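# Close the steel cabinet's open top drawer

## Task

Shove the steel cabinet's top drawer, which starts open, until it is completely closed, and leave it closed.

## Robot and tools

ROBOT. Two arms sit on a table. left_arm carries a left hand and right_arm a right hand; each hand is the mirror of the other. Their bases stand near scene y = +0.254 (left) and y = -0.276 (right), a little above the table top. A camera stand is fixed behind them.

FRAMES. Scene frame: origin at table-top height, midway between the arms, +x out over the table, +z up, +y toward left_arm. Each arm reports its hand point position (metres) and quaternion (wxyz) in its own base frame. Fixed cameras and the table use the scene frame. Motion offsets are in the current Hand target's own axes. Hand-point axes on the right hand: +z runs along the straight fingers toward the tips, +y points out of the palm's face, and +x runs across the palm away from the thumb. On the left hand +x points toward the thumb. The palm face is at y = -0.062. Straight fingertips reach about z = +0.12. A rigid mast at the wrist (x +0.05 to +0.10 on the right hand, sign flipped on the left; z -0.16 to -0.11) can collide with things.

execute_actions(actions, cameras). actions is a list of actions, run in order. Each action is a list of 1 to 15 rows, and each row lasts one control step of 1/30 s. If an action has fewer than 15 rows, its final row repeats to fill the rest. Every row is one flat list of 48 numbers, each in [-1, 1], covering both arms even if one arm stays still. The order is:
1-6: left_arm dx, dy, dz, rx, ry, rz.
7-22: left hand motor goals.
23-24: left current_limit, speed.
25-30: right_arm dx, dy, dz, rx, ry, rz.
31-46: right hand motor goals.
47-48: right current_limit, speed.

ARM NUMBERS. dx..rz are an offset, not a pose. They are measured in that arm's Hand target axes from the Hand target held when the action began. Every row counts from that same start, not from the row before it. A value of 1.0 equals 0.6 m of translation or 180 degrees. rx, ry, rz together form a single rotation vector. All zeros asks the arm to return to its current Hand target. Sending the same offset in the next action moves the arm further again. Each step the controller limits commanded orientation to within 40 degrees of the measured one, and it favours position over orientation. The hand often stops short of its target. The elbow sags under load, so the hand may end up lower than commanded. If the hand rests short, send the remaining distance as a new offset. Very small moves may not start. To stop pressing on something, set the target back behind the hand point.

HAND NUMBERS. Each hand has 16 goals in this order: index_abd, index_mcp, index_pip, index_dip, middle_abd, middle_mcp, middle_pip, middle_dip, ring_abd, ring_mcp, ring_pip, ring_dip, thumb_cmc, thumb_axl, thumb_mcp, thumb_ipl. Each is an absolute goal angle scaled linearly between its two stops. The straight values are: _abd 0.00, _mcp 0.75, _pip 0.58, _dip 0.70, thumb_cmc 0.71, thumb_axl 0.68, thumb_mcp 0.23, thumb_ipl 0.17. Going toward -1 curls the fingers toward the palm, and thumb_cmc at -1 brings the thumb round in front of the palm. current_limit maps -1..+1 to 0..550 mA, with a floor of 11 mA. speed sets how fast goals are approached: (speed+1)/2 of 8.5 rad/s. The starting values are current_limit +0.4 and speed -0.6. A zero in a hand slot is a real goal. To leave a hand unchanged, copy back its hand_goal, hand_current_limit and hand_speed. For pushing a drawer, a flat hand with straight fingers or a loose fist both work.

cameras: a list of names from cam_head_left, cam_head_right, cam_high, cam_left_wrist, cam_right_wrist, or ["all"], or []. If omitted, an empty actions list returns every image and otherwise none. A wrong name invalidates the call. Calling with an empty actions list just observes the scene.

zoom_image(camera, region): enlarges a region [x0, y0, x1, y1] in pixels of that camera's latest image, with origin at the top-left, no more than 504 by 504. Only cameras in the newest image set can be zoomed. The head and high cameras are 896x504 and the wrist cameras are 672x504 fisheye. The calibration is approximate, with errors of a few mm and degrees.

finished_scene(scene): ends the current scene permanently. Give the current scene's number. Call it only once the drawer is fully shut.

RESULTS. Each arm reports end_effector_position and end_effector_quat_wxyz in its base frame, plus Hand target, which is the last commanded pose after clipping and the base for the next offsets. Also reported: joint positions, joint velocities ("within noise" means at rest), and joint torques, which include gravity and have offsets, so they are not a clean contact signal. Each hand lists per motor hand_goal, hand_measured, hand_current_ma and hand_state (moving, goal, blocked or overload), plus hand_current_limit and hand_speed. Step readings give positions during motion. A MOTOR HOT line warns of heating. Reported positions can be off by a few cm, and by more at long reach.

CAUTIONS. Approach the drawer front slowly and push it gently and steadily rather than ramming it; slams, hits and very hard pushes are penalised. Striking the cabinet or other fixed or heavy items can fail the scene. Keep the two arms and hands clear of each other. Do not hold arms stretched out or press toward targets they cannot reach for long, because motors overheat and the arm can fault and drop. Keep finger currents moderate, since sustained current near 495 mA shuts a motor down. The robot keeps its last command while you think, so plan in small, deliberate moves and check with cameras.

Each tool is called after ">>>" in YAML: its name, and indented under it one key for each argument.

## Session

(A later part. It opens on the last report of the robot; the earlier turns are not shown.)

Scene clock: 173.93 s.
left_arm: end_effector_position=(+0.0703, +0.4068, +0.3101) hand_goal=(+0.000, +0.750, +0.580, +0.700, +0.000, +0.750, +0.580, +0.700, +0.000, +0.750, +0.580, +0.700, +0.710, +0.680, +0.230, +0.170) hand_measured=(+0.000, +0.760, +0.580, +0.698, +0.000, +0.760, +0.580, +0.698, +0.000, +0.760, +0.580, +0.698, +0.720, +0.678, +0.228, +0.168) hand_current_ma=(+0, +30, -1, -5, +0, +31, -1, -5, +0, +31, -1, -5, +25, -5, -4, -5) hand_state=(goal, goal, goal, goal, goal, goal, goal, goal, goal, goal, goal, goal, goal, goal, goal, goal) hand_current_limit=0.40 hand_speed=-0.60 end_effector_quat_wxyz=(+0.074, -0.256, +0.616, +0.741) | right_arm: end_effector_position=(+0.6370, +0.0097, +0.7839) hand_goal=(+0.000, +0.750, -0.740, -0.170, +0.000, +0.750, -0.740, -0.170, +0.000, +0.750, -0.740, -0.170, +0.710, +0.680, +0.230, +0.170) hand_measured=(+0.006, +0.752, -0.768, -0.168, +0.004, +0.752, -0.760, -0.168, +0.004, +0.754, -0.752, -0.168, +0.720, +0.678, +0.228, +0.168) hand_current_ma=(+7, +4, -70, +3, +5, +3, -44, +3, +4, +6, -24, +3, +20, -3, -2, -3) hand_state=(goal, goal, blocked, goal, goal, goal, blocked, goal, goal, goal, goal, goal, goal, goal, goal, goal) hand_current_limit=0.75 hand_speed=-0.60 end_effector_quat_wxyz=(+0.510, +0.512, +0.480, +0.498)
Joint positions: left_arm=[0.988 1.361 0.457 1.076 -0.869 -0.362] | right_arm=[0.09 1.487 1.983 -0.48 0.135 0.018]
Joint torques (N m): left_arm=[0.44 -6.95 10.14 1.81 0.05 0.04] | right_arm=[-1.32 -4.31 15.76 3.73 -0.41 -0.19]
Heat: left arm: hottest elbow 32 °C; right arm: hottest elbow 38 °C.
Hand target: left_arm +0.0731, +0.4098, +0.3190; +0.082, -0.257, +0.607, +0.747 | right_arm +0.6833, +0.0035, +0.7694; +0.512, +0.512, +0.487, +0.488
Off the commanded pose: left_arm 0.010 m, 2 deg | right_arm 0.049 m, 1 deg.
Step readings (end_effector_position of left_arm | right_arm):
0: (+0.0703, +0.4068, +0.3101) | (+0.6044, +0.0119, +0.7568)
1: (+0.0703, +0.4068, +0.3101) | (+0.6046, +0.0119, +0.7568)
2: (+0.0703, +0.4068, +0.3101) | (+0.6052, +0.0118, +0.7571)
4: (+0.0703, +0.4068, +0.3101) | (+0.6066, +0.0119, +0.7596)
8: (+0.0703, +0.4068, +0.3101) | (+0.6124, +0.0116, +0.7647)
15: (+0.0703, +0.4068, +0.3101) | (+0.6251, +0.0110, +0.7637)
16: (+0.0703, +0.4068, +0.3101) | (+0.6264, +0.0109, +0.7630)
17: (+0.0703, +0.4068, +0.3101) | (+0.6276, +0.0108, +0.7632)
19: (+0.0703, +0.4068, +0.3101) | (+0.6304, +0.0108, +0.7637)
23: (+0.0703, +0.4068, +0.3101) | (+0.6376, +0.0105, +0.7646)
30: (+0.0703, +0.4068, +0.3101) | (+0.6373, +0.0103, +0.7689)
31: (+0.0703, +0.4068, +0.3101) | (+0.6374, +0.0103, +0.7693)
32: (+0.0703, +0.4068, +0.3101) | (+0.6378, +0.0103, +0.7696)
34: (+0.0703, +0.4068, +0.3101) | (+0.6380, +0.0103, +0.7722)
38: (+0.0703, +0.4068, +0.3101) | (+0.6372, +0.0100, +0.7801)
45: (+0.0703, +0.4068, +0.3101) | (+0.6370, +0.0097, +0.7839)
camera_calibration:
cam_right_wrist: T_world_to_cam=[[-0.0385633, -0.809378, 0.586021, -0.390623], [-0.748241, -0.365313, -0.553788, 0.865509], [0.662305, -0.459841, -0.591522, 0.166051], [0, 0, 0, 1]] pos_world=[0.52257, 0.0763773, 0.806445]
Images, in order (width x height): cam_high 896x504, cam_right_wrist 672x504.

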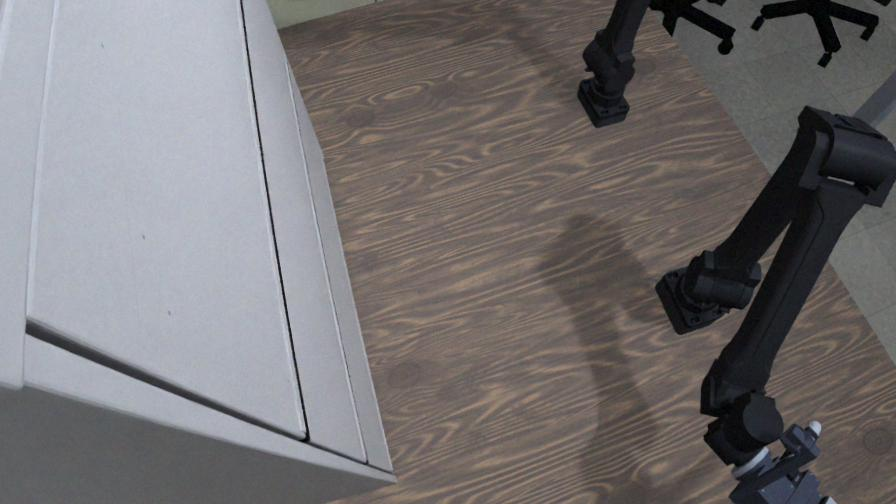

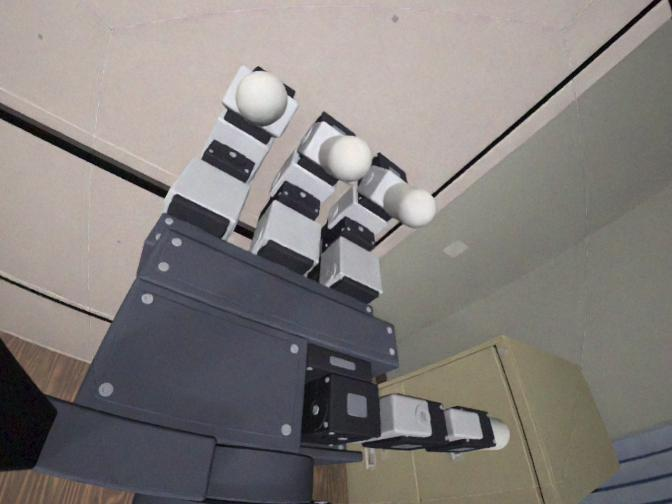

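>>> execute_actions:
  actions:
    - [[0,0,0,0,0,0,0,0.75,0.58,0.7,0,0.75,0.58,0.7,0,0.75,0.58,0.7,0.71,0.68,0.23,0.17,0.4,-0.6,0,0,-0.08,0,0,0,0,0.75,-0.74,-0.17,0,0.75,-0.74,-0.17,0,0.75,-0.74,-0.17,0.71,0.68,0.23,0.17,0.4,-0.6]]
    - [[0,0,0,0,0,0,0,0.75,0.58,0.7,0,0.75,0.58,0.7,0,0.75,0.58,0.7,0.71,0.68,0.23,0.17,0.4,-0.6,0,0,-0.05,0,0,0,0,0.75,-0.74,-0.17,0,0.75,-0.74,-0.17,0,0.75,-0.74,-0.17,0.71,0.68,0.23,0.17,0.4,-0.6]]
  cameras: ["cam_high"]

Scene clock: 179.40 s.
left_arm: end_effector_position=(+0.0703, +0.4068, +0.3101) hand_goal=(+0.000, +0.750, +0.580, +0.700, +0.000, +0.750, +0.580, +0.700, +0.000, +0.750, +0.580, +0.700, +0.710, +0.680, +0.230, +0.170) hand_measured=(+0.000, +0.760, +0.580, +0.698, +0.000, +0.760, +0.580, +0.698, +0.000, +0.760, +0.580, +0.698, +0.720, +0.678, +0.228, +0.168) hand_current_ma=(+0, +30, -1, -5, +0, +31, -1, -5, +0, +31, -1, -5, +25, -5, -4, -5) hand_state=(goal, goal, goal, goal, goal, goal, goal, goal, goal, goal, goal, goal, goal, goal, goal, goal) hand_current_limit=0.40 hand_speed=-0.60 end_effector_quat_wxyz=(+0.074, -0.256, +0.616, +0.741) | right_arm: end_effector_position=(+0.6138, +0.0084, +0.7597) hand_goal=(+0.000, +0.750, -0.740, -0.170, +0.000, +0.750, -0.740, -0.170, +0.000, +0.750, -0.740, -0.170, +0.710, +0.680, +0.230, +0.170) hand_measured=(+0.002, +0.756, -0.742, -0.168, +0.004, +0.756, -0.742, -0.168, +0.002, +0.756, -0.742, -0.168, +0.720, +0.678, +0.228, +0.168) hand_current_ma=(+3, +10, -3, +3, +4, +8, -3, +3, +3, +11, -3, +3, +20, -3, -2, -3) hand_state=(goal, goal, goal, goal, goal, goal, goal, goal, goal, goal, goal, goal, goal, goal, goal, goal) hand_current_limit=0.40 hand_speed=-0.60 end_effector_quat_wxyz=(+0.499, +0.520, +0.493, +0.487)
Joint positions: left_arm=[0.988 1.361 0.457 1.076 -0.869 -0.362] | right_arm=[0.09 1.396 1.848 -0.478 0.13 0.018]
Joint torques (N m): left_arm=[-0.09 -6.77 10.11 1.87 0.07 0.03] | right_arm=[0.44 -11.52 10.86 3.81 0.2 -0.19]
Heat: left arm: hottest elbow 32 °C; right arm: hottest elbow 38 °C.
Hand target: left_arm +0.0731, +0.4098, +0.3190; +0.082, -0.257, +0.607, +0.747 | right_arm +0.6054, +0.0073, +0.7692; +0.512, +0.512, +0.488, +0.488
Off the commanded pose: left_arm 0.010 m, 2 deg | right_arm 0.013 m, 2 deg.
Step readings (end_effector_position of left_arm | right_arm):
0: (+0.0703, +0.4068, +0.3101) | (+0.6370, +0.0097, +0.7839)
1: (+0.0703, +0.4068, +0.3101) | (+0.6370, +0.0097, +0.7839)
2: (+0.0703, +0.4068, +0.3101) | (+0.6362, +0.0097, +0.7846)
4: (+0.0703, +0.4068, +0.3101) | (+0.6349, +0.0096, +0.7845)
8: (+0.0703, +0.4068, +0.3101) | (+0.6348, +0.0095, +0.7764)
15: (+0.0703, +0.4068, +0.3101) | (+0.6355, +0.0096, +0.7699)
16: (+0.0703, +0.4068, +0.3101) | (+0.6354, +0.0096, +0.7695)
17: (+0.0703, +0.4068, +0.3101) | (+0.6347, +0.0098, +0.7682)
19: (+0.0703, +0.4068, +0.3101) | (+0.6322, +0.0103, +0.7610)
23: (+0.0703, +0.4068, +0.3101) | (+0.6269, +0.0099, +0.7510)
30: (+0.0703, +0.4068, +0.3101) | (+0.6170, +0.0087, +0.7573)
Images, in order (width x height): cam_high 896x504.

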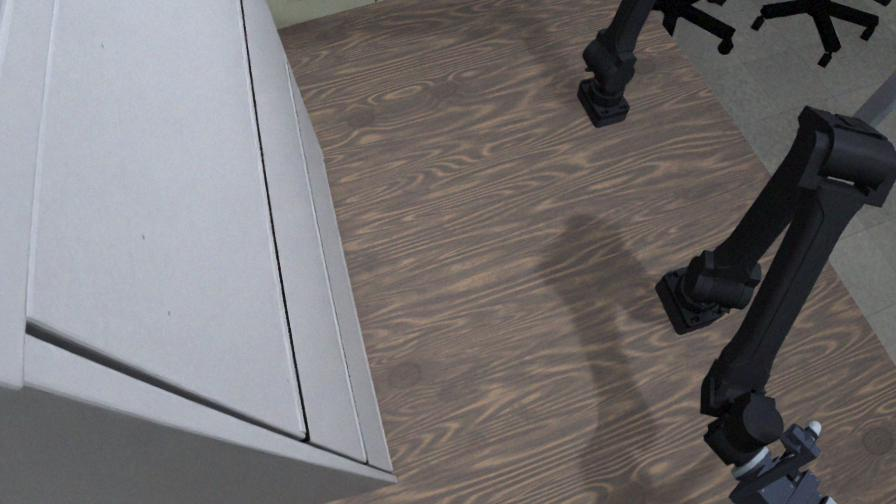

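>>> finished_scene:
  scene: 2

The scene is finished: the task was done.


## Next scene

The same job, from a new start.

>>> execute_actions:
  actions: []

Scene clock: 0.00 s.
left_arm: end_effector_position=(+0.4663, +0.3484, +0.1927) hand_goal=(+0.000, +0.754, +0.576, +0.696, +0.000, +0.754, +0.576, +0.696, +0.000, +0.754, +0.576, +0.696, +0.714, +0.678, +0.226, +0.168) hand_measured=(+0.000, +0.754, +0.576, +0.696, +0.000, +0.754, +0.576, +0.696, +0.000, +0.754, +0.576, +0.696, +0.714, +0.678, +0.226, +0.168) hand_current_ma=(+0, +0, +0, +0, +0, +0, +0, +0, +0, +0, +0, +0, +0, +0, +0, +0) hand_state=(goal, goal, goal, goal, goal, goal, goal, goal, goal, goal, goal, goal, goal, goal, goal, goal) hand_current_limit=0.40 hand_speed=-0.60 end_effector_quat_wxyz=(-0.030, +0.817, +0.285, +0.501) | right_arm: end_effector_position=(+0.1169, +0.1906, +0.2975) hand_goal=(+0.000, +0.754, +0.576, +0.696, +0.000, +0.754, +0.576, +0.696, +0.000, +0.754, +0.576, +0.696, +0.714, +0.678, +0.226, +0.168) hand_measured=(+0.000, +0.754, +0.576, +0.696, +0.000, +0.754, +0.576, +0.696, +0.000, +0.754, +0.576, +0.696, +0.714, +0.678, +0.226, +0.168) hand_current_ma=(+0, +0, +0, +0, +0, +0, +0, +0, +0, +0, +0, +0, +0, +0, +0, +0) hand_state=(goal, goal, goal, goal, goal, goal, goal, goal, goal, goal, goal, goal, goal, goal, goal, goal) hand_current_limit=0.40 hand_speed=-0.60 end_effector_quat_wxyz=(+0.392, -0.271, +0.810, +0.342)
Joint positions: left_arm=[0.903 1.548 0.901 0.068 0.436 1.564] | right_arm=[0.017 0.215 0.49 -1.055 -0.861 -1.821]
Joint velocities: within noise
Joint torques (N m): no reading
Heat: left arm: hottest elbow 27 °C; right arm: hottest elbow 28 °C.
Hand target: left_arm +0.4719, +0.3544, +0.2073; -0.034, +0.810, +0.279, +0.515 | right_arm +0.1166, +0.1909, +0.3114; +0.407, -0.276, +0.801, +0.341
camera_calibration:
cam_left_wrist: T_world_to_cam=[[-0.544353, 0.244308, -0.802492, 0.29747], [-0.714826, 0.365526, 0.596166, 0.0437451], [0.43898, 0.898167, -0.0243372, -0.387724], [0, 0, 0, 1]] pos_world=[0.363402, 0.259577, 0.203202]
cam_right_wrist: T_world_to_cam=[[0.0117314, 0.514763, 0.857252, -0.318134], [0.266925, -0.827814, 0.493432, -0.0689377], [0.963646, 0.223034, -0.147115, 0.00833116], [0, 0, 0, 1]] pos_world=[0.0141051, 0.104838, 0.307963]

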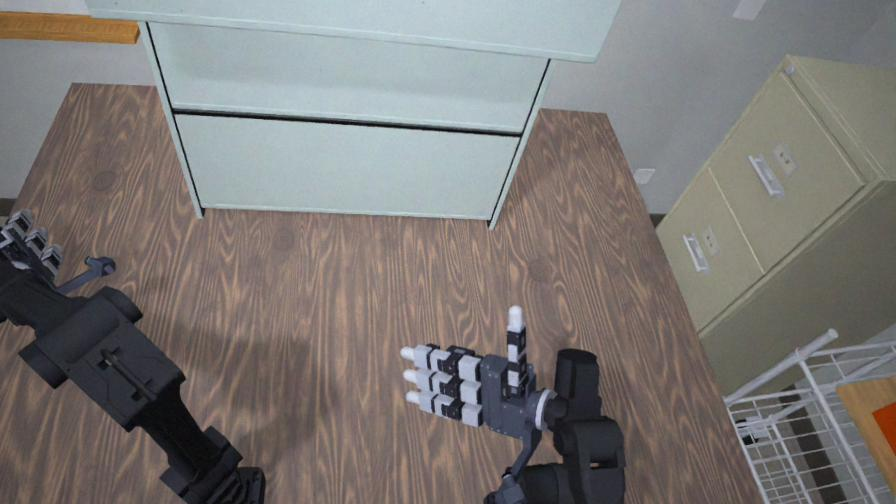

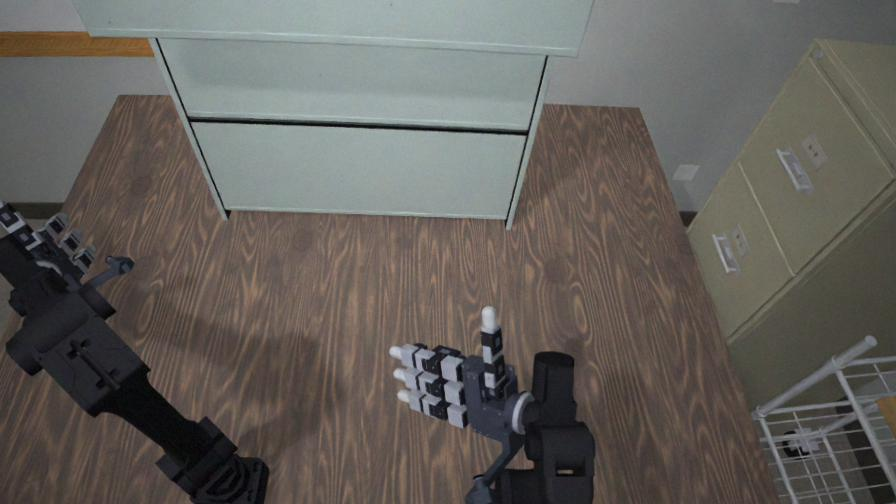

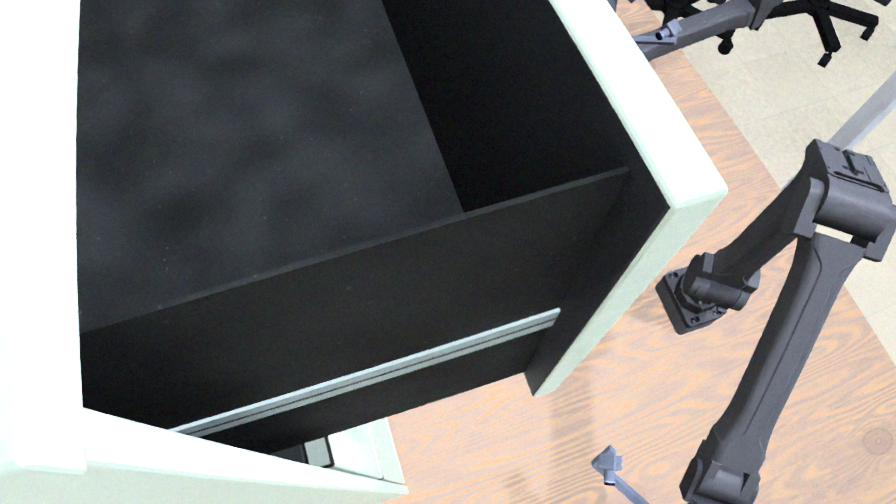

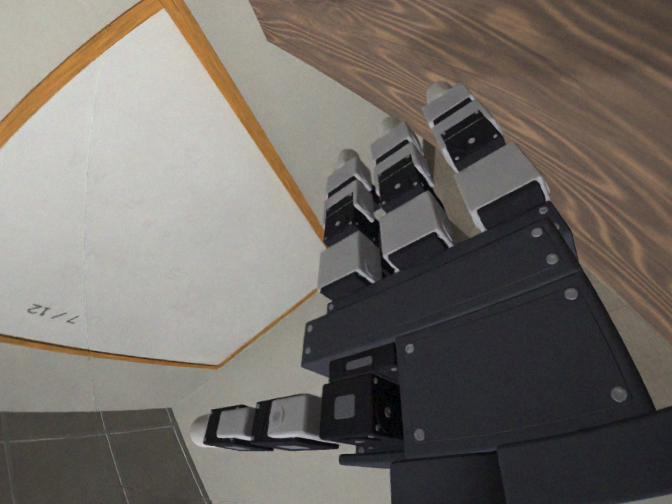

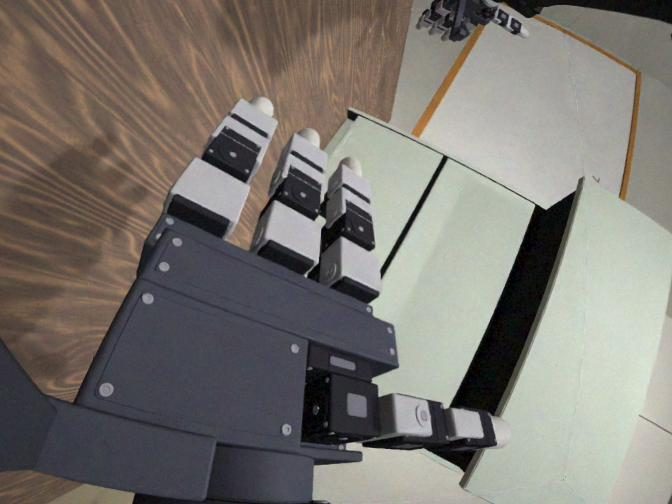

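>>> execute_actions:
  actions:
    - [[0,0,0,0,0,0,0,0.75,0.58,0.7,0,0.75,0.58,0.7,0,0.75,0.58,0.7,0.71,0.68,0.23,0.17,0.4,-0.6,-0.0532,-0.0167,-0.0171,0.0053,-0.0233,0.026,0,0.75,0.58,0.7,0,0.75,0.58,0.7,0,0.75,0.58,0.7,0.71,0.68,0.23,0.17,0.4,-0.6],[0,0,0,0,0,0,0,0.75,0.58,0.7,0,0.75,0.58,0.7,0,0.75,0.58,0.7,0.71,0.68,0.23,0.17,0.4,-0.6,-0.1065,-0.0333,-0.0342,0.0107,-0.0466,0.052,0,0.75,0.58,0.7,0,0.75,0.58,0.7,0,0.75,0.58,0.7,0.71,0.68,0.23,0.17,0.4,-0.6]]
    - [[0,0,0,0,0,0,0,0.75,0.58,0.7,0,0.75,0.58,0.7,0,0.75,0.58,0.7,0.71,0.68,0.23,0.17,0.4,-0.6,-0.1143,-0.016,-0.0172,0.0107,-0.0466,0.052,0,0.75,-0.74,-0.17,0,0.75,-0.74,-0.17,0,0.75,-0.74,-0.17,0.71,0.68,0.23,0.17,0.4,-0.6]]
    - [[0,0,0,0,0,0,0,0.75,0.58,0.7,0,0.75,0.58,0.7,0,0.75,0.58,0.7,0.71,0.68,0.23,0.17,0.4,-0.6,-0.1167,0.0027,0.0002,0.0107,-0.0466,0.052,0,0.75,-0.74,-0.17,0,0.75,-0.74,-0.17,0,0.75,-0.74,-0.17,0.71,0.68,0.23,0.17,0.4,-0.6]]
    - [[0,0,0,0,0,0,0,0.75,0.58,0.7,0,0.75,0.58,0.7,0,0.75,0.58,0.7,0.71,0.68,0.23,0.17,0.4,-0.6,-0.1133,0.0217,0.0167,0.0107,-0.0466,0.052,0,0.75,-0.74,-0.17,0,0.75,-0.74,-0.17,0,0.75,-0.74,-0.17,0.71,0.68,0.23,0.17,0.4,-0.6]]
    - [[0,0,0,0,0,0,0,0.75,0.58,0.7,0,0.75,0.58,0.7,0,0.75,0.58,0.7,0.71,0.68,0.23,0.17,0.4,-0.6,-0.1048,0.0405,0.0315,0.0107,-0.0466,0.052,0,0.75,-0.74,-0.17,0,0.75,-0.74,-0.17,0,0.75,-0.74,-0.17,0.71,0.68,0.23,0.17,0.4,-0.6]]
    - [[0,0,0,0,0,0,0,0.75,0.58,0.7,0,0.75,0.58,0.7,0,0.75,0.58,0.7,0.71,0.68,0.23,0.17,0.4,-0.6,-0.0912,0.0578,0.0442,0.0107,-0.0466,0.052,0,0.75,-0.74,-0.17,0,0.75,-0.74,-0.17,0,0.75,-0.74,-0.17,0.71,0.68,0.23,0.17,0.4,-0.6]]
    - [[0,0,0,0,0,0,0,0.75,0.58,0.7,0,0.75,0.58,0.7,0,0.75,0.58,0.7,0.71,0.68,0.23,0.17,0.4,-0.6,-0.0732,0.0728,0.0542,0.0107,-0.0466,0.052,0,0.75,-0.74,-0.17,0,0.75,-0.74,-0.17,0,0.75,-0.74,-0.17,0.71,0.68,0.23,0.17,0.4,-0.6]]
    - [[0,0,0,0,0,0,0,0.75,0.58,0.7,0,0.75,0.58,0.7,0,0.75,0.58,0.7,0.71,0.68,0.23,0.17,0.4,-0.6,-0.0518,0.0852,0.0608,0.0107,-0.0466,0.052,0,0.75,-0.74,-0.17,0,0.75,-0.74,-0.17,0,0.75,-0.74,-0.17,0.71,0.68,0.23,0.17,0.4,-0.6]]
  cameras: ["cam_head_left","cam_head_right","cam_right_wrist"]

Scene clock: 64.33 s.
left_arm: end_effector_position=(+0.4663, +0.3484, +0.1927) hand_goal=(+0.000, +0.750, +0.580, +0.700, +0.000, +0.750, +0.580, +0.700, +0.000, +0.750, +0.580, +0.700, +0.710, +0.680, +0.230, +0.170) hand_measured=(+0.000, +0.754, +0.578, +0.698, +0.000, +0.754, +0.578, +0.698, +0.000, +0.754, +0.578, +0.698, +0.714, +0.678, +0.226, +0.168) hand_current_ma=(-1, +8, -5, -5, -1, +8, -4, -6, -1, +8, -4, -5, +10, -5, -13, -7) hand_state=(goal, goal, goal, goal, goal, goal, goal, goal, goal, goal, goal, goal, goal, goal, goal, goal) hand_current_limit=0.40 hand_speed=-0.60 end_effector_quat_wxyz=(-0.030, +0.817, +0.285, +0.501) | right_arm: end_effector_position=(+0.4241, +0.0497, +0.7362) hand_goal=(+0.000, +0.750, -0.740, -0.170, +0.000, +0.750, -0.740, -0.170, +0.000, +0.750, -0.740, -0.170, +0.710, +0.680, +0.230, +0.170) hand_measured=(-0.002, +0.758, -0.738, -0.168, -0.002, +0.756, -0.738, -0.168, -0.002, +0.758, -0.738, -0.168, +0.720, +0.678, +0.228, +0.168) hand_current_ma=(-1, +12, +3, +3, -2, +10, +3, +3, -1, +14, +3, +3, +18, -3, -2, -3) hand_state=(goal, goal, goal, goal, goal, goal, goal, goal, goal, goal, goal, goal, goal, goal, goal, goal) hand_current_limit=0.40 hand_speed=-0.60 end_effector_quat_wxyz=(+0.506, +0.505, +0.509, +0.479)
Joint positions: left_arm=[0.903 1.548 0.901 0.068 0.436 1.564] | right_arm=[0.291 0.931 1.43 -0.529 0.314 -0.022]
Joint torques (N m): left_arm=[0.15 -12.22 12.62 2.06 0.27 -0.11] | right_arm=[1.73 -2.49 16.4 2.36 0.22 0.17]
Heat: left arm: hottest elbow 32 °C; right arm: hottest elbow 34 °C.
Hand target: left_arm +0.4719, +0.3544, +0.2073; -0.034, +0.810, +0.279, +0.515 | right_arm +0.4195, +0.0508, +0.7611; +0.505, +0.505, +0.495, +0.494
Off the commanded pose: left_arm 0.017 m, 2 deg | right_arm 0.026 m, 2 deg.
Step readings (end_effector_position of left_arm | right_arm):
0: (+0.4663, +0.3484, +0.1927) | (+0.1169, +0.1906, +0.2975)
1: (+0.4663, +0.3484, +0.1927) | (+0.1170, +0.1906, +0.2975)
2: (+0.4663, +0.3484, +0.1927) | (+0.1169, +0.1904, +0.2984)
4: (+0.4663, +0.3484, +0.1927) | (+0.1181, +0.1889, +0.3058)
8: (+0.4663, +0.3484, +0.1927) | (+0.1337, +0.1797, +0.3211)
15: (+0.4663, +0.3484, +0.1927) | (+0.1462, +0.1734, +0.3352)
16: (+0.4663, +0.3484, +0.1927) | (+0.1470, +0.1732, +0.3360)
17: (+0.4663, +0.3484, +0.1927) | (+0.1489, +0.1721, +0.3384)
19: (+0.4663, +0.3484, +0.1927) | (+0.1550, +0.1682, +0.3484)
23: (+0.4663, +0.3484, +0.1927) | (+0.1703, +0.1581, +0.3737)
30: (+0.4663, +0.3484, +0.1927) | (+0.1836, +0.1520, +0.3932)
31: (+0.4663, +0.3484, +0.1927) | (+0.1856, +0.1512, +0.3942)
32: (+0.4663, +0.3484, +0.1927) | (+0.1881, +0.1500, +0.3964)
34: (+0.4663, +0.3484, +0.1927) | (+0.1958, +0.1462, +0.4045)
38: (+0.4663, +0.3484, +0.1927) | (+0.2111, +0.1374, +0.4274)
45: (+0.4663, +0.3484, +0.1927) | (+0.2252, +0.1325, +0.4469)
46: (+0.4663, +0.3484, +0.1927) | (+0.2268, +0.1326, +0.4478)
47: (+0.4663, +0.3484, +0.1927) | (+0.2300, +0.1312, +0.4498)
49: (+0.4663, +0.3484, +0.1927) | (+0.2401, +0.1251, +0.4571)
53: (+0.4663, +0.3484, +0.1927) | (+0.2569, +0.1154, +0.4799)
60: (+0.4663, +0.3484, +0.1927) | (+0.2671, +0.1167, +0.4980)
61: (+0.4663, +0.3484, +0.1927) | (+0.2685, +0.1168, +0.4984)
62: (+0.4663, +0.3484, +0.1927) | (+0.2711, +0.1160, +0.4998)
64: (+0.4663, +0.3484, +0.1927) | (+0.2826, +0.1086, +0.5071)
68: (+0.4663, +0.3484, +0.1927) | (+0.3000, +0.0986, +0.5327)
75: (+0.4663, +0.3484, +0.1927) | (+0.3081, +0.1002, +0.5524)
76: (+0.4663, +0.3484, +0.1927) | (+0.3090, +0.1006, +0.5526)
77: (+0.4663, +0.3484, +0.1927) | (+0.3117, +0.0990, +0.5539)
79: (+0.4663, +0.3484, +0.1927) | (+0.3226, +0.0916, +0.5619)
83: (+0.4663, +0.3484, +0.1927) | (+0.3378, +0.0835, +0.5908)
90: (+0.4663, +0.3484, +0.1927) | (+0.3495, +0.0844, +0.6063)
91: (+0.4663, +0.3484, +0.1927) | (+0.3502, +0.0846, +0.6069)
92: (+0.4663, +0.3484, +0.1927) | (+0.3529, +0.0821, +0.6083)
94: (+0.4663, +0.3484, +0.1927) | (+0.3624, +0.0741, +0.6185)
98: (+0.4663, +0.3484, +0.1927) | (+0.3756, +0.0681, +0.6538)
105: (+0.4663, +0.3484, +0.1927) | (+0.3833, +0.0687, +0.6770)
106: (+0.4663, +0.3484, +0.1927) | (+0.3841, +0.0679, +0.6778)
107: (+0.4663, +0.3484, +0.1927) | (+0.3863, +0.0641, +0.6794)
109: (+0.4663, +0.3484, +0.1927) | (+0.3944, +0.0555, +0.6904)
113: (+0.4663, +0.3484, +0.1927) | (+0.4120, +0.0515, +0.7219)
120: (+0.4663, +0.3484, +0.1927) | (+0.4246, +0.0526, +0.7337)
camera_calibration:
cam_right_wrist: T_world_to_cam=[[0.00606551, -0.779599, 0.62625, -0.388533], [-0.764478, -0.407324, -0.499661, 0.663633], [0.644621, -0.475723, -0.598457, 0.310584], [0, 0, 0, 1]] pos_world=[0.30948, 0.115165, 0.760781]
Images, in order (width x height): cam_head_left 896x504, cam_head_right 896x504, cam_right_wrist 672x504.

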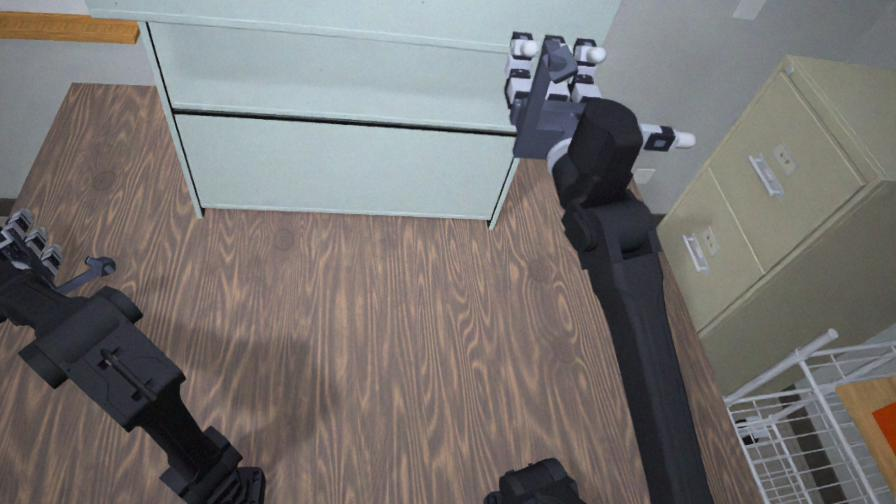

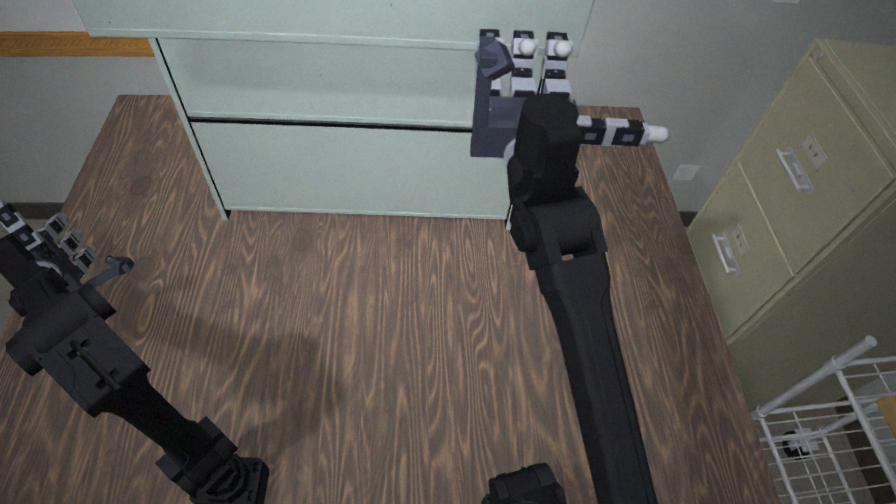

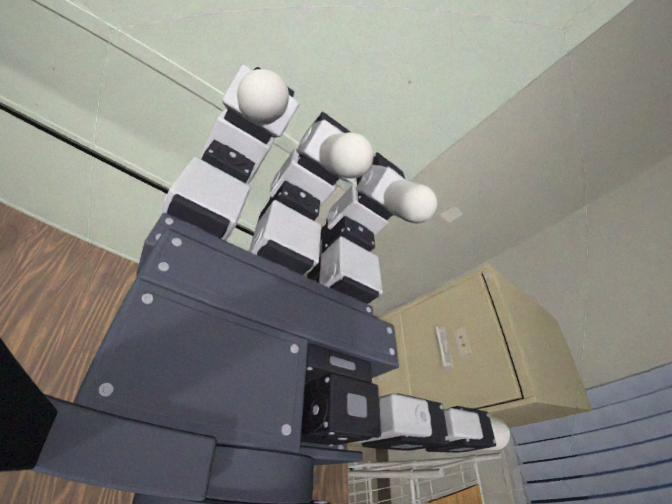

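>>> execute_actions:
  actions:
    - [[0,0,0,0,0,0,0,0.75,0.58,0.7,0,0.75,0.58,0.7,0,0.75,0.58,0.7,0.71,0.68,0.23,0.17,0.4,-0.6,0,0.03,0.06,0,0,0,0,0.75,-0.74,-0.17,0,0.75,-0.74,-0.17,0,0.75,-0.74,-0.17,0.71,0.68,0.23,0.17,0.75,-0.6]]
    - [[0,0,0,0,0,0,0,0.75,0.58,0.7,0,0.75,0.58,0.7,0,0.75,0.58,0.7,0.71,0.68,0.23,0.17,0.4,-0.6,0,0.01,0.05,0,0,0,0,0.75,-0.74,-0.17,0,0.75,-0.74,-0.17,0,0.75,-0.74,-0.17,0.71,0.68,0.23,0.17,0.75,-0.6]]
    - [[0,0,0,0,0,0,0,0.75,0.58,0.7,0,0.75,0.58,0.7,0,0.75,0.58,0.7,0.71,0.68,0.23,0.17,0.4,-0.6,0,0,0.045,0,0,0,0,0.75,-0.74,-0.17,0,0.75,-0.74,-0.17,0,0.75,-0.74,-0.17,0.71,0.68,0.23,0.17,0.75,-0.6]]
    - [[0,0,0,0,0,0,0,0.75,0.58,0.7,0,0.75,0.58,0.7,0,0.75,0.58,0.7,0.71,0.68,0.23,0.17,0.4,-0.6,0,0,0.05,0,0,0,0,0.75,-0.74,-0.17,0,0.75,-0.74,-0.17,0,0.75,-0.74,-0.17,0.71,0.68,0.23,0.17,0.75,-0.6]]
    - [[0,0,0,0,0,0,0,0.75,0.58,0.7,0,0.75,0.58,0.7,0,0.75,0.58,0.7,0.71,0.68,0.23,0.17,0.4,-0.6,0,0,0.06,0,0,0,0,0.75,-0.74,-0.17,0,0.75,-0.74,-0.17,0,0.75,-0.74,-0.17,0.71,0.68,0.23,0.17,0.75,-0.6]]
    - [[0,0,0,0,0,0,0,0.75,0.58,0.7,0,0.75,0.58,0.7,0,0.75,0.58,0.7,0.71,0.68,0.23,0.17,0.4,-0.6,0,0,0.055,0,0,0,0,0.75,-0.74,-0.17,0,0.75,-0.74,-0.17,0,0.75,-0.74,-0.17,0.71,0.68,0.23,0.17,0.75,-0.6]]
  cameras: ["cam_high","cam_right_wrist"]

Scene clock: 78.47 s.
left_arm: end_effector_position=(+0.4663, +0.3484, +0.1927) hand_goal=(+0.000, +0.750, +0.580, +0.700, +0.000, +0.750, +0.580, +0.700, +0.000, +0.750, +0.580, +0.700, +0.710, +0.680, +0.230, +0.170) hand_measured=(+0.000, +0.754, +0.578, +0.698, +0.000, +0.754, +0.578, +0.698, +0.000, +0.754, +0.578, +0.698, +0.714, +0.678, +0.226, +0.168) hand_current_ma=(-1, +8, -5, -5, -1, +8, -4, -6, -1, +8, -4, -5, +10, -5, -13, -7) hand_state=(goal, goal, goal, goal, goal, goal, goal, goal, goal, goal, goal, goal, goal, goal, goal, goal) hand_current_limit=0.40 hand_speed=-0.60 end_effector_quat_wxyz=(-0.030, +0.817, +0.285, +0.501) | right_arm: end_effector_position=(+0.5844, +0.0523, +0.7862) hand_goal=(+0.000, +0.750, -0.740, -0.170, +0.000, +0.750, -0.740, -0.170, +0.000, +0.750, -0.740, -0.170, +0.710, +0.680, +0.230, +0.170) hand_measured=(+0.002, +0.750, -0.760, -0.168, +0.002, +0.748, -0.754, -0.168, +0.002, +0.746, -0.752, -0.168, +0.720, +0.678, +0.228, +0.168) hand_current_ma=(+3, +0, -43, +3, +2, -3, -30, +3, +1, -4, -21, +3, +18, -3, -2, -3) hand_state=(goal, goal, goal, goal, goal, goal, goal, goal, goal, goal, goal, goal, goal, goal, goal, goal) hand_current_limit=0.75 hand_speed=-0.60 end_effector_quat_wxyz=(+0.505, +0.501, +0.502, +0.492)
Joint positions: left_arm=[0.903 1.548 0.901 0.068 0.436 1.564] | right_arm=[0.184 1.364 1.877 -0.52 0.196 -0.014]
Joint torques (N m): left_arm=[0.5 -12.16 12.49 2.18 0.25 -0.11] | right_arm=[-0.91 -5.54 14.87 3.79 -0.04 0.12]
Heat: left arm: hottest elbow 33 °C; right arm: hottest elbow 37 °C.
Hand target: left_arm +0.4719, +0.3544, +0.2073; -0.034, +0.810, +0.279, +0.515 | right_arm +0.6115, +0.0469, +0.7849; +0.505, +0.505, +0.495, +0.494
Off the commanded pose: left_arm 0.017 m, 2 deg | right_arm 0.028 m, 1 deg.
Step readings (end_effector_position of left_arm | right_arm):
0: (+0.4663, +0.3484, +0.1927) | (+0.4241, +0.0497, +0.7362)
1: (+0.4663, +0.3484, +0.1927) | (+0.4243, +0.0498, +0.7365)
2: (+0.4663, +0.3484, +0.1927) | (+0.4254, +0.0501, +0.7375)
4: (+0.4663, +0.3484, +0.1927) | (+0.4308, +0.0516, +0.7445)
8: (+0.4663, +0.3484, +0.1927) | (+0.4479, +0.0570, +0.7562)
15: (+0.4663, +0.3484, +0.1927) | (+0.4642, +0.0607, +0.7478)
16: (+0.4663, +0.3484, +0.1927) | (+0.4648, +0.0608, +0.7474)
17: (+0.4663, +0.3484, +0.1927) | (+0.4655, +0.0610, +0.7481)
19: (+0.4663, +0.3484, +0.1927) | (+0.4689, +0.0612, +0.7534)
23: (+0.4663, +0.3484, +0.1927) | (+0.4701, +0.0578, +0.7658)
30: (+0.4663, +0.3484, +0.1927) | (+0.4696, +0.0557, +0.7745)
31: (+0.4663, +0.3484, +0.1927) | (+0.4697, +0.0557, +0.7746)
32: (+0.4663, +0.3484, +0.1927) | (+0.4705, +0.0558, +0.7746)
34: (+0.4663, +0.3484, +0.1927) | (+0.4715, +0.0551, +0.7768)
38: (+0.4663, +0.3484, +0.1927) | (+0.4750, +0.0529, +0.7829)
45: (+0.4663, +0.3484, +0.1927) | (+0.4837, +0.0530, +0.7834)
46: (+0.4663, +0.3484, +0.1927) | (+0.4848, +0.0529, +0.7835)
47: (+0.4663, +0.3484, +0.1927) | (+0.4861, +0.0527, +0.7835)
49: (+0.4663, +0.3484, +0.1927) | (+0.4892, +0.0528, +0.7836)
53: (+0.4663, +0.3484, +0.1927) | (+0.4979, +0.0526, +0.7835)
60: (+0.4663, +0.3484, +0.1927) | (+0.5132, +0.0529, +0.7839)
61: (+0.4663, +0.3484, +0.1927) | (+0.5147, +0.0529, +0.7841)
62: (+0.4663, +0.3484, +0.1927) | (+0.5169, +0.0529, +0.7834)
64: (+0.4663, +0.3484, +0.1927) | (+0.5203, +0.0526, +0.7840)
68: (+0.4663, +0.3484, +0.1927) | (+0.5305, +0.0526, +0.7841)
75: (+0.4663, +0.3484, +0.1927) | (+0.5481, +0.0526, +0.7846)
76: (+0.4663, +0.3484, +0.1927) | (+0.5498, +0.0526, +0.7850)
77: (+0.4663, +0.3484, +0.1927) | (+0.5520, +0.0526, +0.7846)
79: (+0.4663, +0.3484, +0.1927) | (+0.5557, +0.0526, +0.7852)
83: (+0.4663, +0.3484, +0.1927) | (+0.5658, +0.0527, +0.7852)
90: (+0.4663, +0.3484, +0.1927) | (+0.5816, +0.0525, +0.7857)
camera_calibration:
cam_right_wrist: T_world_to_cam=[[0.00121852, -0.788946, 0.614462, -0.406158], [-0.74878, -0.407996, -0.522367, 0.820868], [0.662818, -0.45946, -0.591244, 0.22127], [0, 0, 0, 1]] pos_world=[0.468483, 0.11614, 0.809188]
Images, in order (width x height): cam_high 896x504, cam_right_wrist 672x504.

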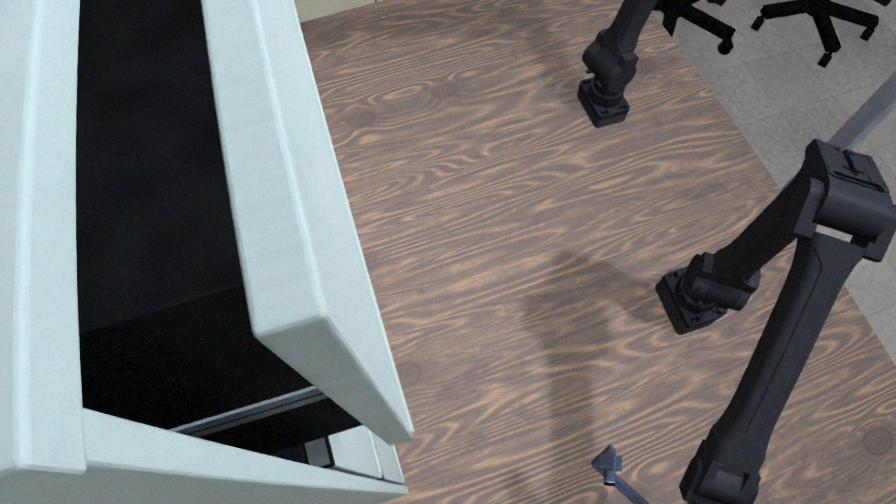

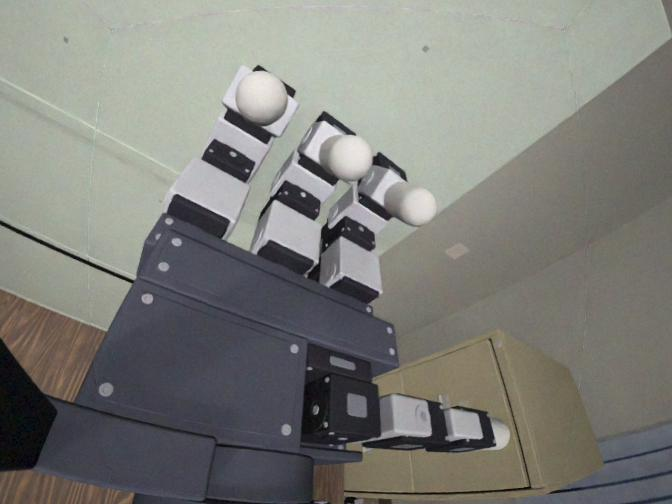

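>>> execute_actions:
  actions:
    - [[0,0,0,0,0,0,0,0.75,0.58,0.7,0,0.75,0.58,0.7,0,0.75,0.58,0.7,0.71,0.68,0.23,0.17,0.4,-0.6,0,-0.01,0.055,0,0,0,0,0.75,-0.74,-0.17,0,0.75,-0.74,-0.17,0,0.75,-0.74,-0.17,0.71,0.68,0.23,0.17,0.75,-0.6]]
    - [[0,0,0,0,0,0,0,0.75,0.58,0.7,0,0.75,0.58,0.7,0,0.75,0.58,0.7,0.71,0.68,0.23,0.17,0.4,-0.6,0,-0.015,0.05,0,0,0,0,0.75,-0.74,-0.17,0,0.75,-0.74,-0.17,0,0.75,-0.74,-0.17,0.71,0.68,0.23,0.17,0.75,-0.6]]
    - [[0,0,0,0,0,0,0,0.75,0.58,0.7,0,0.75,0.58,0.7,0,0.75,0.58,0.7,0.71,0.68,0.23,0.17,0.4,-0.6,0,-0.01,0.045,0,0,0,0,0.75,-0.74,-0.17,0,0.75,-0.74,-0.17,0,0.75,-0.74,-0.17,0.71,0.68,0.23,0.17,0.75,-0.6]]
  cameras: ["cam_high"]

Scene clock: 88.07 s.
left_arm: end_effector_position=(+0.4663, +0.3484, +0.1927) hand_goal=(+0.000, +0.750, +0.580, +0.700, +0.000, +0.750, +0.580, +0.700, +0.000, +0.750, +0.580, +0.700, +0.710, +0.680, +0.230, +0.170) hand_measured=(+0.000, +0.754, +0.578, +0.698, +0.000, +0.754, +0.578, +0.698, +0.000, +0.754, +0.578, +0.698, +0.714, +0.678, +0.226, +0.168) hand_current_ma=(-1, +8, -5, -5, -1, +8, -4, -6, -1, +8, -4, -5, +10, -5, -13, -7) hand_state=(goal, goal, goal, goal, goal, goal, goal, goal, goal, goal, goal, goal, goal, goal, goal, goal) hand_current_limit=0.40 hand_speed=-0.60 end_effector_quat_wxyz=(-0.030, +0.817, +0.285, +0.501) | right_arm: end_effector_position=(+0.6487, +0.0516, +0.7849) hand_goal=(+0.000, +0.750, -0.740, -0.170, +0.000, +0.750, -0.740, -0.170, +0.000, +0.750, -0.740, -0.170, +0.710, +0.680, +0.230, +0.170) hand_measured=(+0.002, +0.750, -0.762, -0.168, +0.002, +0.750, -0.758, -0.168, +0.002, +0.750, -0.756, -0.168, +0.720, +0.678, +0.228, +0.168) hand_current_ma=(+2, -1, -52, +3, +2, -1, -40, +3, +1, +1, -33, +3, +18, -3, -2, -3) hand_state=(goal, goal, blocked, goal, goal, goal, goal, goal, goal, goal, goal, goal, goal, goal, goal, goal) hand_current_limit=0.75 hand_speed=-0.60 end_effector_quat_wxyz=(+0.510, +0.495, +0.495, +0.500)
Joint positions: left_arm=[0.903 1.548 0.901 0.068 0.436 1.564] | right_arm=[0.157 1.528 2.029 -0.481 0.167 -0.014]
Joint torques (N m): left_arm=[0.5 -12.22 12.57 2.18 0.23 -0.11] | right_arm=[-1.26 -5.01 15.56 3.97 -0.14 0.12]
Heat: left arm: hottest elbow 33 °C; right arm: hottest elbow 38 °C.
Hand target: left_arm +0.4719, +0.3544, +0.2073; -0.034, +0.810, +0.279, +0.515 | right_arm +0.7015, +0.0451, +0.7637; +0.505, +0.505, +0.495, +0.494
Off the commanded pose: left_arm 0.017 m, 2 deg | right_arm 0.057 m, 1 deg.
Step readings (end_effector_position of left_arm | right_arm):
0: (+0.4663, +0.3484, +0.1927) | (+0.5844, +0.0523, +0.7862)
1: (+0.4663, +0.3484, +0.1927) | (+0.5846, +0.0526, +0.7860)
2: (+0.4663, +0.3484, +0.1927) | (+0.5855, +0.0526, +0.7857)
4: (+0.4663, +0.3484, +0.1927) | (+0.5870, +0.0524, +0.7857)
8: (+0.4663, +0.3484, +0.1927) | (+0.5937, +0.0524, +0.7856)
15: (+0.4663, +0.3484, +0.1927) | (+0.6080, +0.0524, +0.7857)
16: (+0.4663, +0.3484, +0.1927) | (+0.6096, +0.0523, +0.7858)
17: (+0.4663, +0.3484, +0.1927) | (+0.6116, +0.0524, +0.7851)
19: (+0.4663, +0.3484, +0.1927) | (+0.6146, +0.0522, +0.7852)
23: (+0.4663, +0.3484, +0.1927) | (+0.6220, +0.0521, +0.7847)
30: (+0.4663, +0.3484, +0.1927) | (+0.6336, +0.0519, +0.7846)
31: (+0.4663, +0.3484, +0.1927) | (+0.6347, +0.0518, +0.7847)
32: (+0.4663, +0.3484, +0.1927) | (+0.6361, +0.0521, +0.7844)
34: (+0.4663, +0.3484, +0.1927) | (+0.6387, +0.0520, +0.7843)
38: (+0.4663, +0.3484, +0.1927) | (+0.6455, +0.0519, +0.7843)
45: (+0.4663, +0.3484, +0.1927) | (+0.6488, +0.0517, +0.7847)
Images, in order (width x height): cam_high 896x504.

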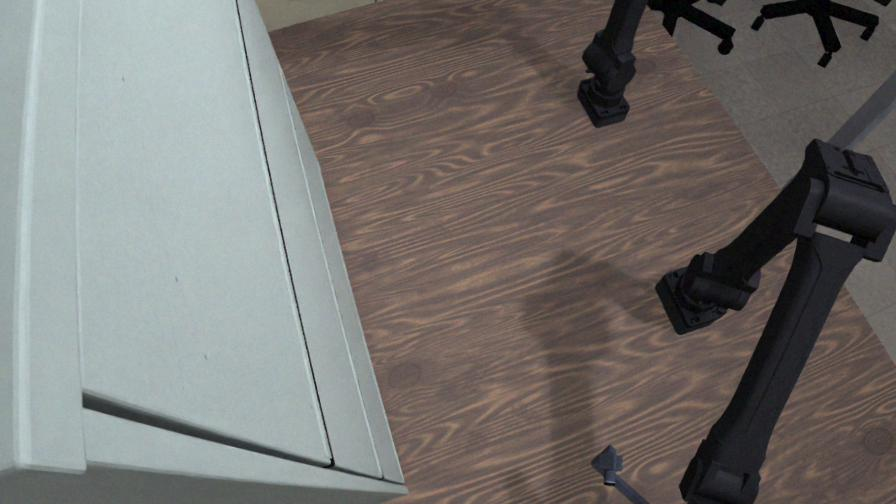

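>>> execute_actions:
  actions:
    - [[0,0,0,0,0,0,0,0.75,0.58,0.7,0,0.75,0.58,0.7,0,0.75,0.58,0.7,0.71,0.68,0.23,0.17,0.4,-0.6,0,0,0.015,0,0,0,0,0.75,-0.74,-0.17,0,0.75,-0.74,-0.17,0,0.75,-0.74,-0.17,0.71,0.68,0.23,0.17,0.75,-0.6]]
    - [[0,0,0,0,0,0,0,0.75,0.58,0.7,0,0.75,0.58,0.7,0,0.75,0.58,0.7,0.71,0.68,0.23,0.17,0.4,-0.6,0,0,-0.09,0,0,0,0,0.75,-0.74,-0.17,0,0.75,-0.74,-0.17,0,0.75,-0.74,-0.17,0.71,0.68,0.23,0.17,0.4,-0.6]]
    - [[0,0,0,0,0,0,0,0.75,0.58,0.7,0,0.75,0.58,0.7,0,0.75,0.58,0.7,0.71,0.68,0.23,0.17,0.4,-0.6,0,0,-0.06,0,0,0,0,0.75,-0.74,-0.17,0,0.75,-0.74,-0.17,0,0.75,-0.74,-0.17,0.71,0.68,0.23,0.17,0.4,-0.6]]
  cameras: ["cam_high"]

Scene clock: 97.90 s.
left_arm: end_effector_position=(+0.4663, +0.3484, +0.1927) hand_goal=(+0.000, +0.750, +0.580, +0.700, +0.000, +0.750, +0.580, +0.700, +0.000, +0.750, +0.580, +0.700, +0.710, +0.680, +0.230, +0.170) hand_measured=(+0.000, +0.754, +0.578, +0.698, +0.000, +0.754, +0.578, +0.698, +0.000, +0.754, +0.578, +0.698, +0.714, +0.678, +0.226, +0.168) hand_current_ma=(-1, +8, -5, -5, -1, +8, -4, -6, -1, +8, -4, -5, +10, -5, -13, -7) hand_state=(goal, goal, goal, goal, goal, goal, goal, goal, goal, goal, goal, goal, goal, goal, goal, goal) hand_current_limit=0.40 hand_speed=-0.60 end_effector_quat_wxyz=(-0.030, +0.817, +0.285, +0.501) | right_arm: end_effector_position=(+0.6306, +0.0477, +0.7520) hand_goal=(+0.000, +0.750, -0.740, -0.170, +0.000, +0.750, -0.740, -0.170, +0.000, +0.750, -0.740, -0.170, +0.710, +0.680, +0.230, +0.170) hand_measured=(+0.002, +0.756, -0.742, -0.168, +0.002, +0.756, -0.742, -0.168, +0.002, +0.756, -0.742, -0.168, +0.720, +0.678, +0.228, +0.168) hand_current_ma=(+2, +10, -3, +3, +2, +9, -3, +3, +1, +11, -3, +3, +18, -3, -2, -3) hand_state=(goal, goal, goal, goal, goal, goal, goal, goal, goal, goal, goal, goal, goal, goal, goal, goal) hand_current_limit=0.40 hand_speed=-0.60 end_effector_quat_wxyz=(+0.499, +0.509, +0.511, +0.481)
Joint positions: left_arm=[0.903 1.548 0.901 0.068 0.436 1.564] | right_arm=[0.157 1.439 1.877 -0.478 0.173 -0.014]
Joint torques (N m): left_arm=[0.15 -12.16 12.55 2.14 0.26 -0.14] | right_arm=[1.03 -12.75 10.99 4.27 0.21 0.11]
Heat: left arm: hottest elbow 34 °C; right arm: hottest elbow 38 °C.
Hand target: left_arm +0.4719, +0.3544, +0.2073; -0.034, +0.810, +0.279, +0.515 | right_arm +0.6205, +0.0468, +0.7638; +0.505, +0.505, +0.495, +0.494
Off the commanded pose: left_arm 0.017 m, 2 deg | right_arm 0.015 m, 3 deg.
Step readings (end_effector_position of left_arm | right_arm):
0: (+0.4663, +0.3484, +0.1927) | (+0.6487, +0.0516, +0.7849)
1: (+0.4663, +0.3484, +0.1927) | (+0.6486, +0.0516, +0.7851)
2: (+0.4663, +0.3484, +0.1927) | (+0.6485, +0.0516, +0.7853)
4: (+0.4663, +0.3484, +0.1927) | (+0.6488, +0.0517, +0.7851)
8: (+0.4663, +0.3484, +0.1927) | (+0.6485, +0.0516, +0.7867)
15: (+0.4663, +0.3484, +0.1927) | (+0.6483, +0.0518, +0.7892)
16: (+0.4663, +0.3484, +0.1927) | (+0.6483, +0.0518, +0.7892)
17: (+0.4663, +0.3484, +0.1927) | (+0.6478, +0.0518, +0.7897)
19: (+0.4663, +0.3484, +0.1927) | (+0.6465, +0.0516, +0.7896)
23: (+0.4663, +0.3484, +0.1927) | (+0.6467, +0.0513, +0.7824)
30: (+0.4663, +0.3484, +0.1927) | (+0.6474, +0.0512, +0.7755)
31: (+0.4663, +0.3484, +0.1927) | (+0.6471, +0.0511, +0.7751)
32: (+0.4663, +0.3484, +0.1927) | (+0.6464, +0.0513, +0.7734)
34: (+0.4663, +0.3484, +0.1927) | (+0.6447, +0.0508, +0.7630)
38: (+0.4663, +0.3484, +0.1927) | (+0.6432, +0.0497, +0.7451)
45: (+0.4663, +0.3484, +0.1927) | (+0.6378, +0.0489, +0.7448)
Images, in order (width x height): cam_high 896x504.

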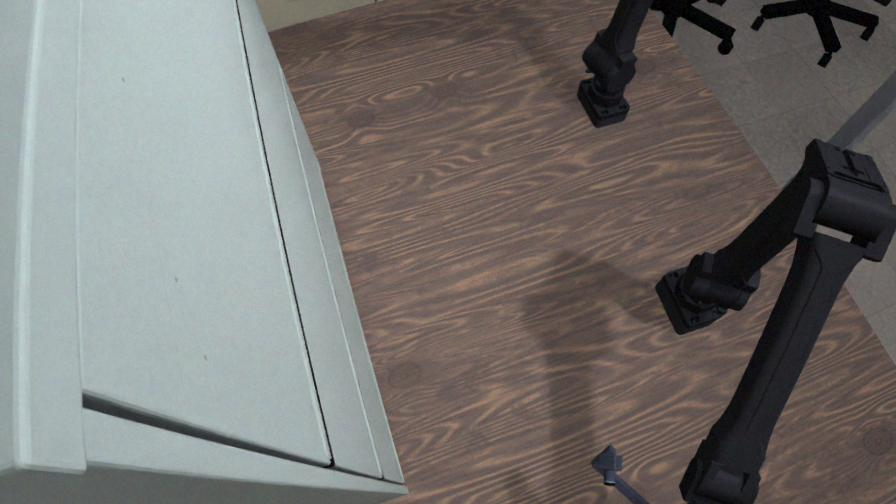

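>>> finished_scene:
  scene: 3

The scene is finished: the task was done.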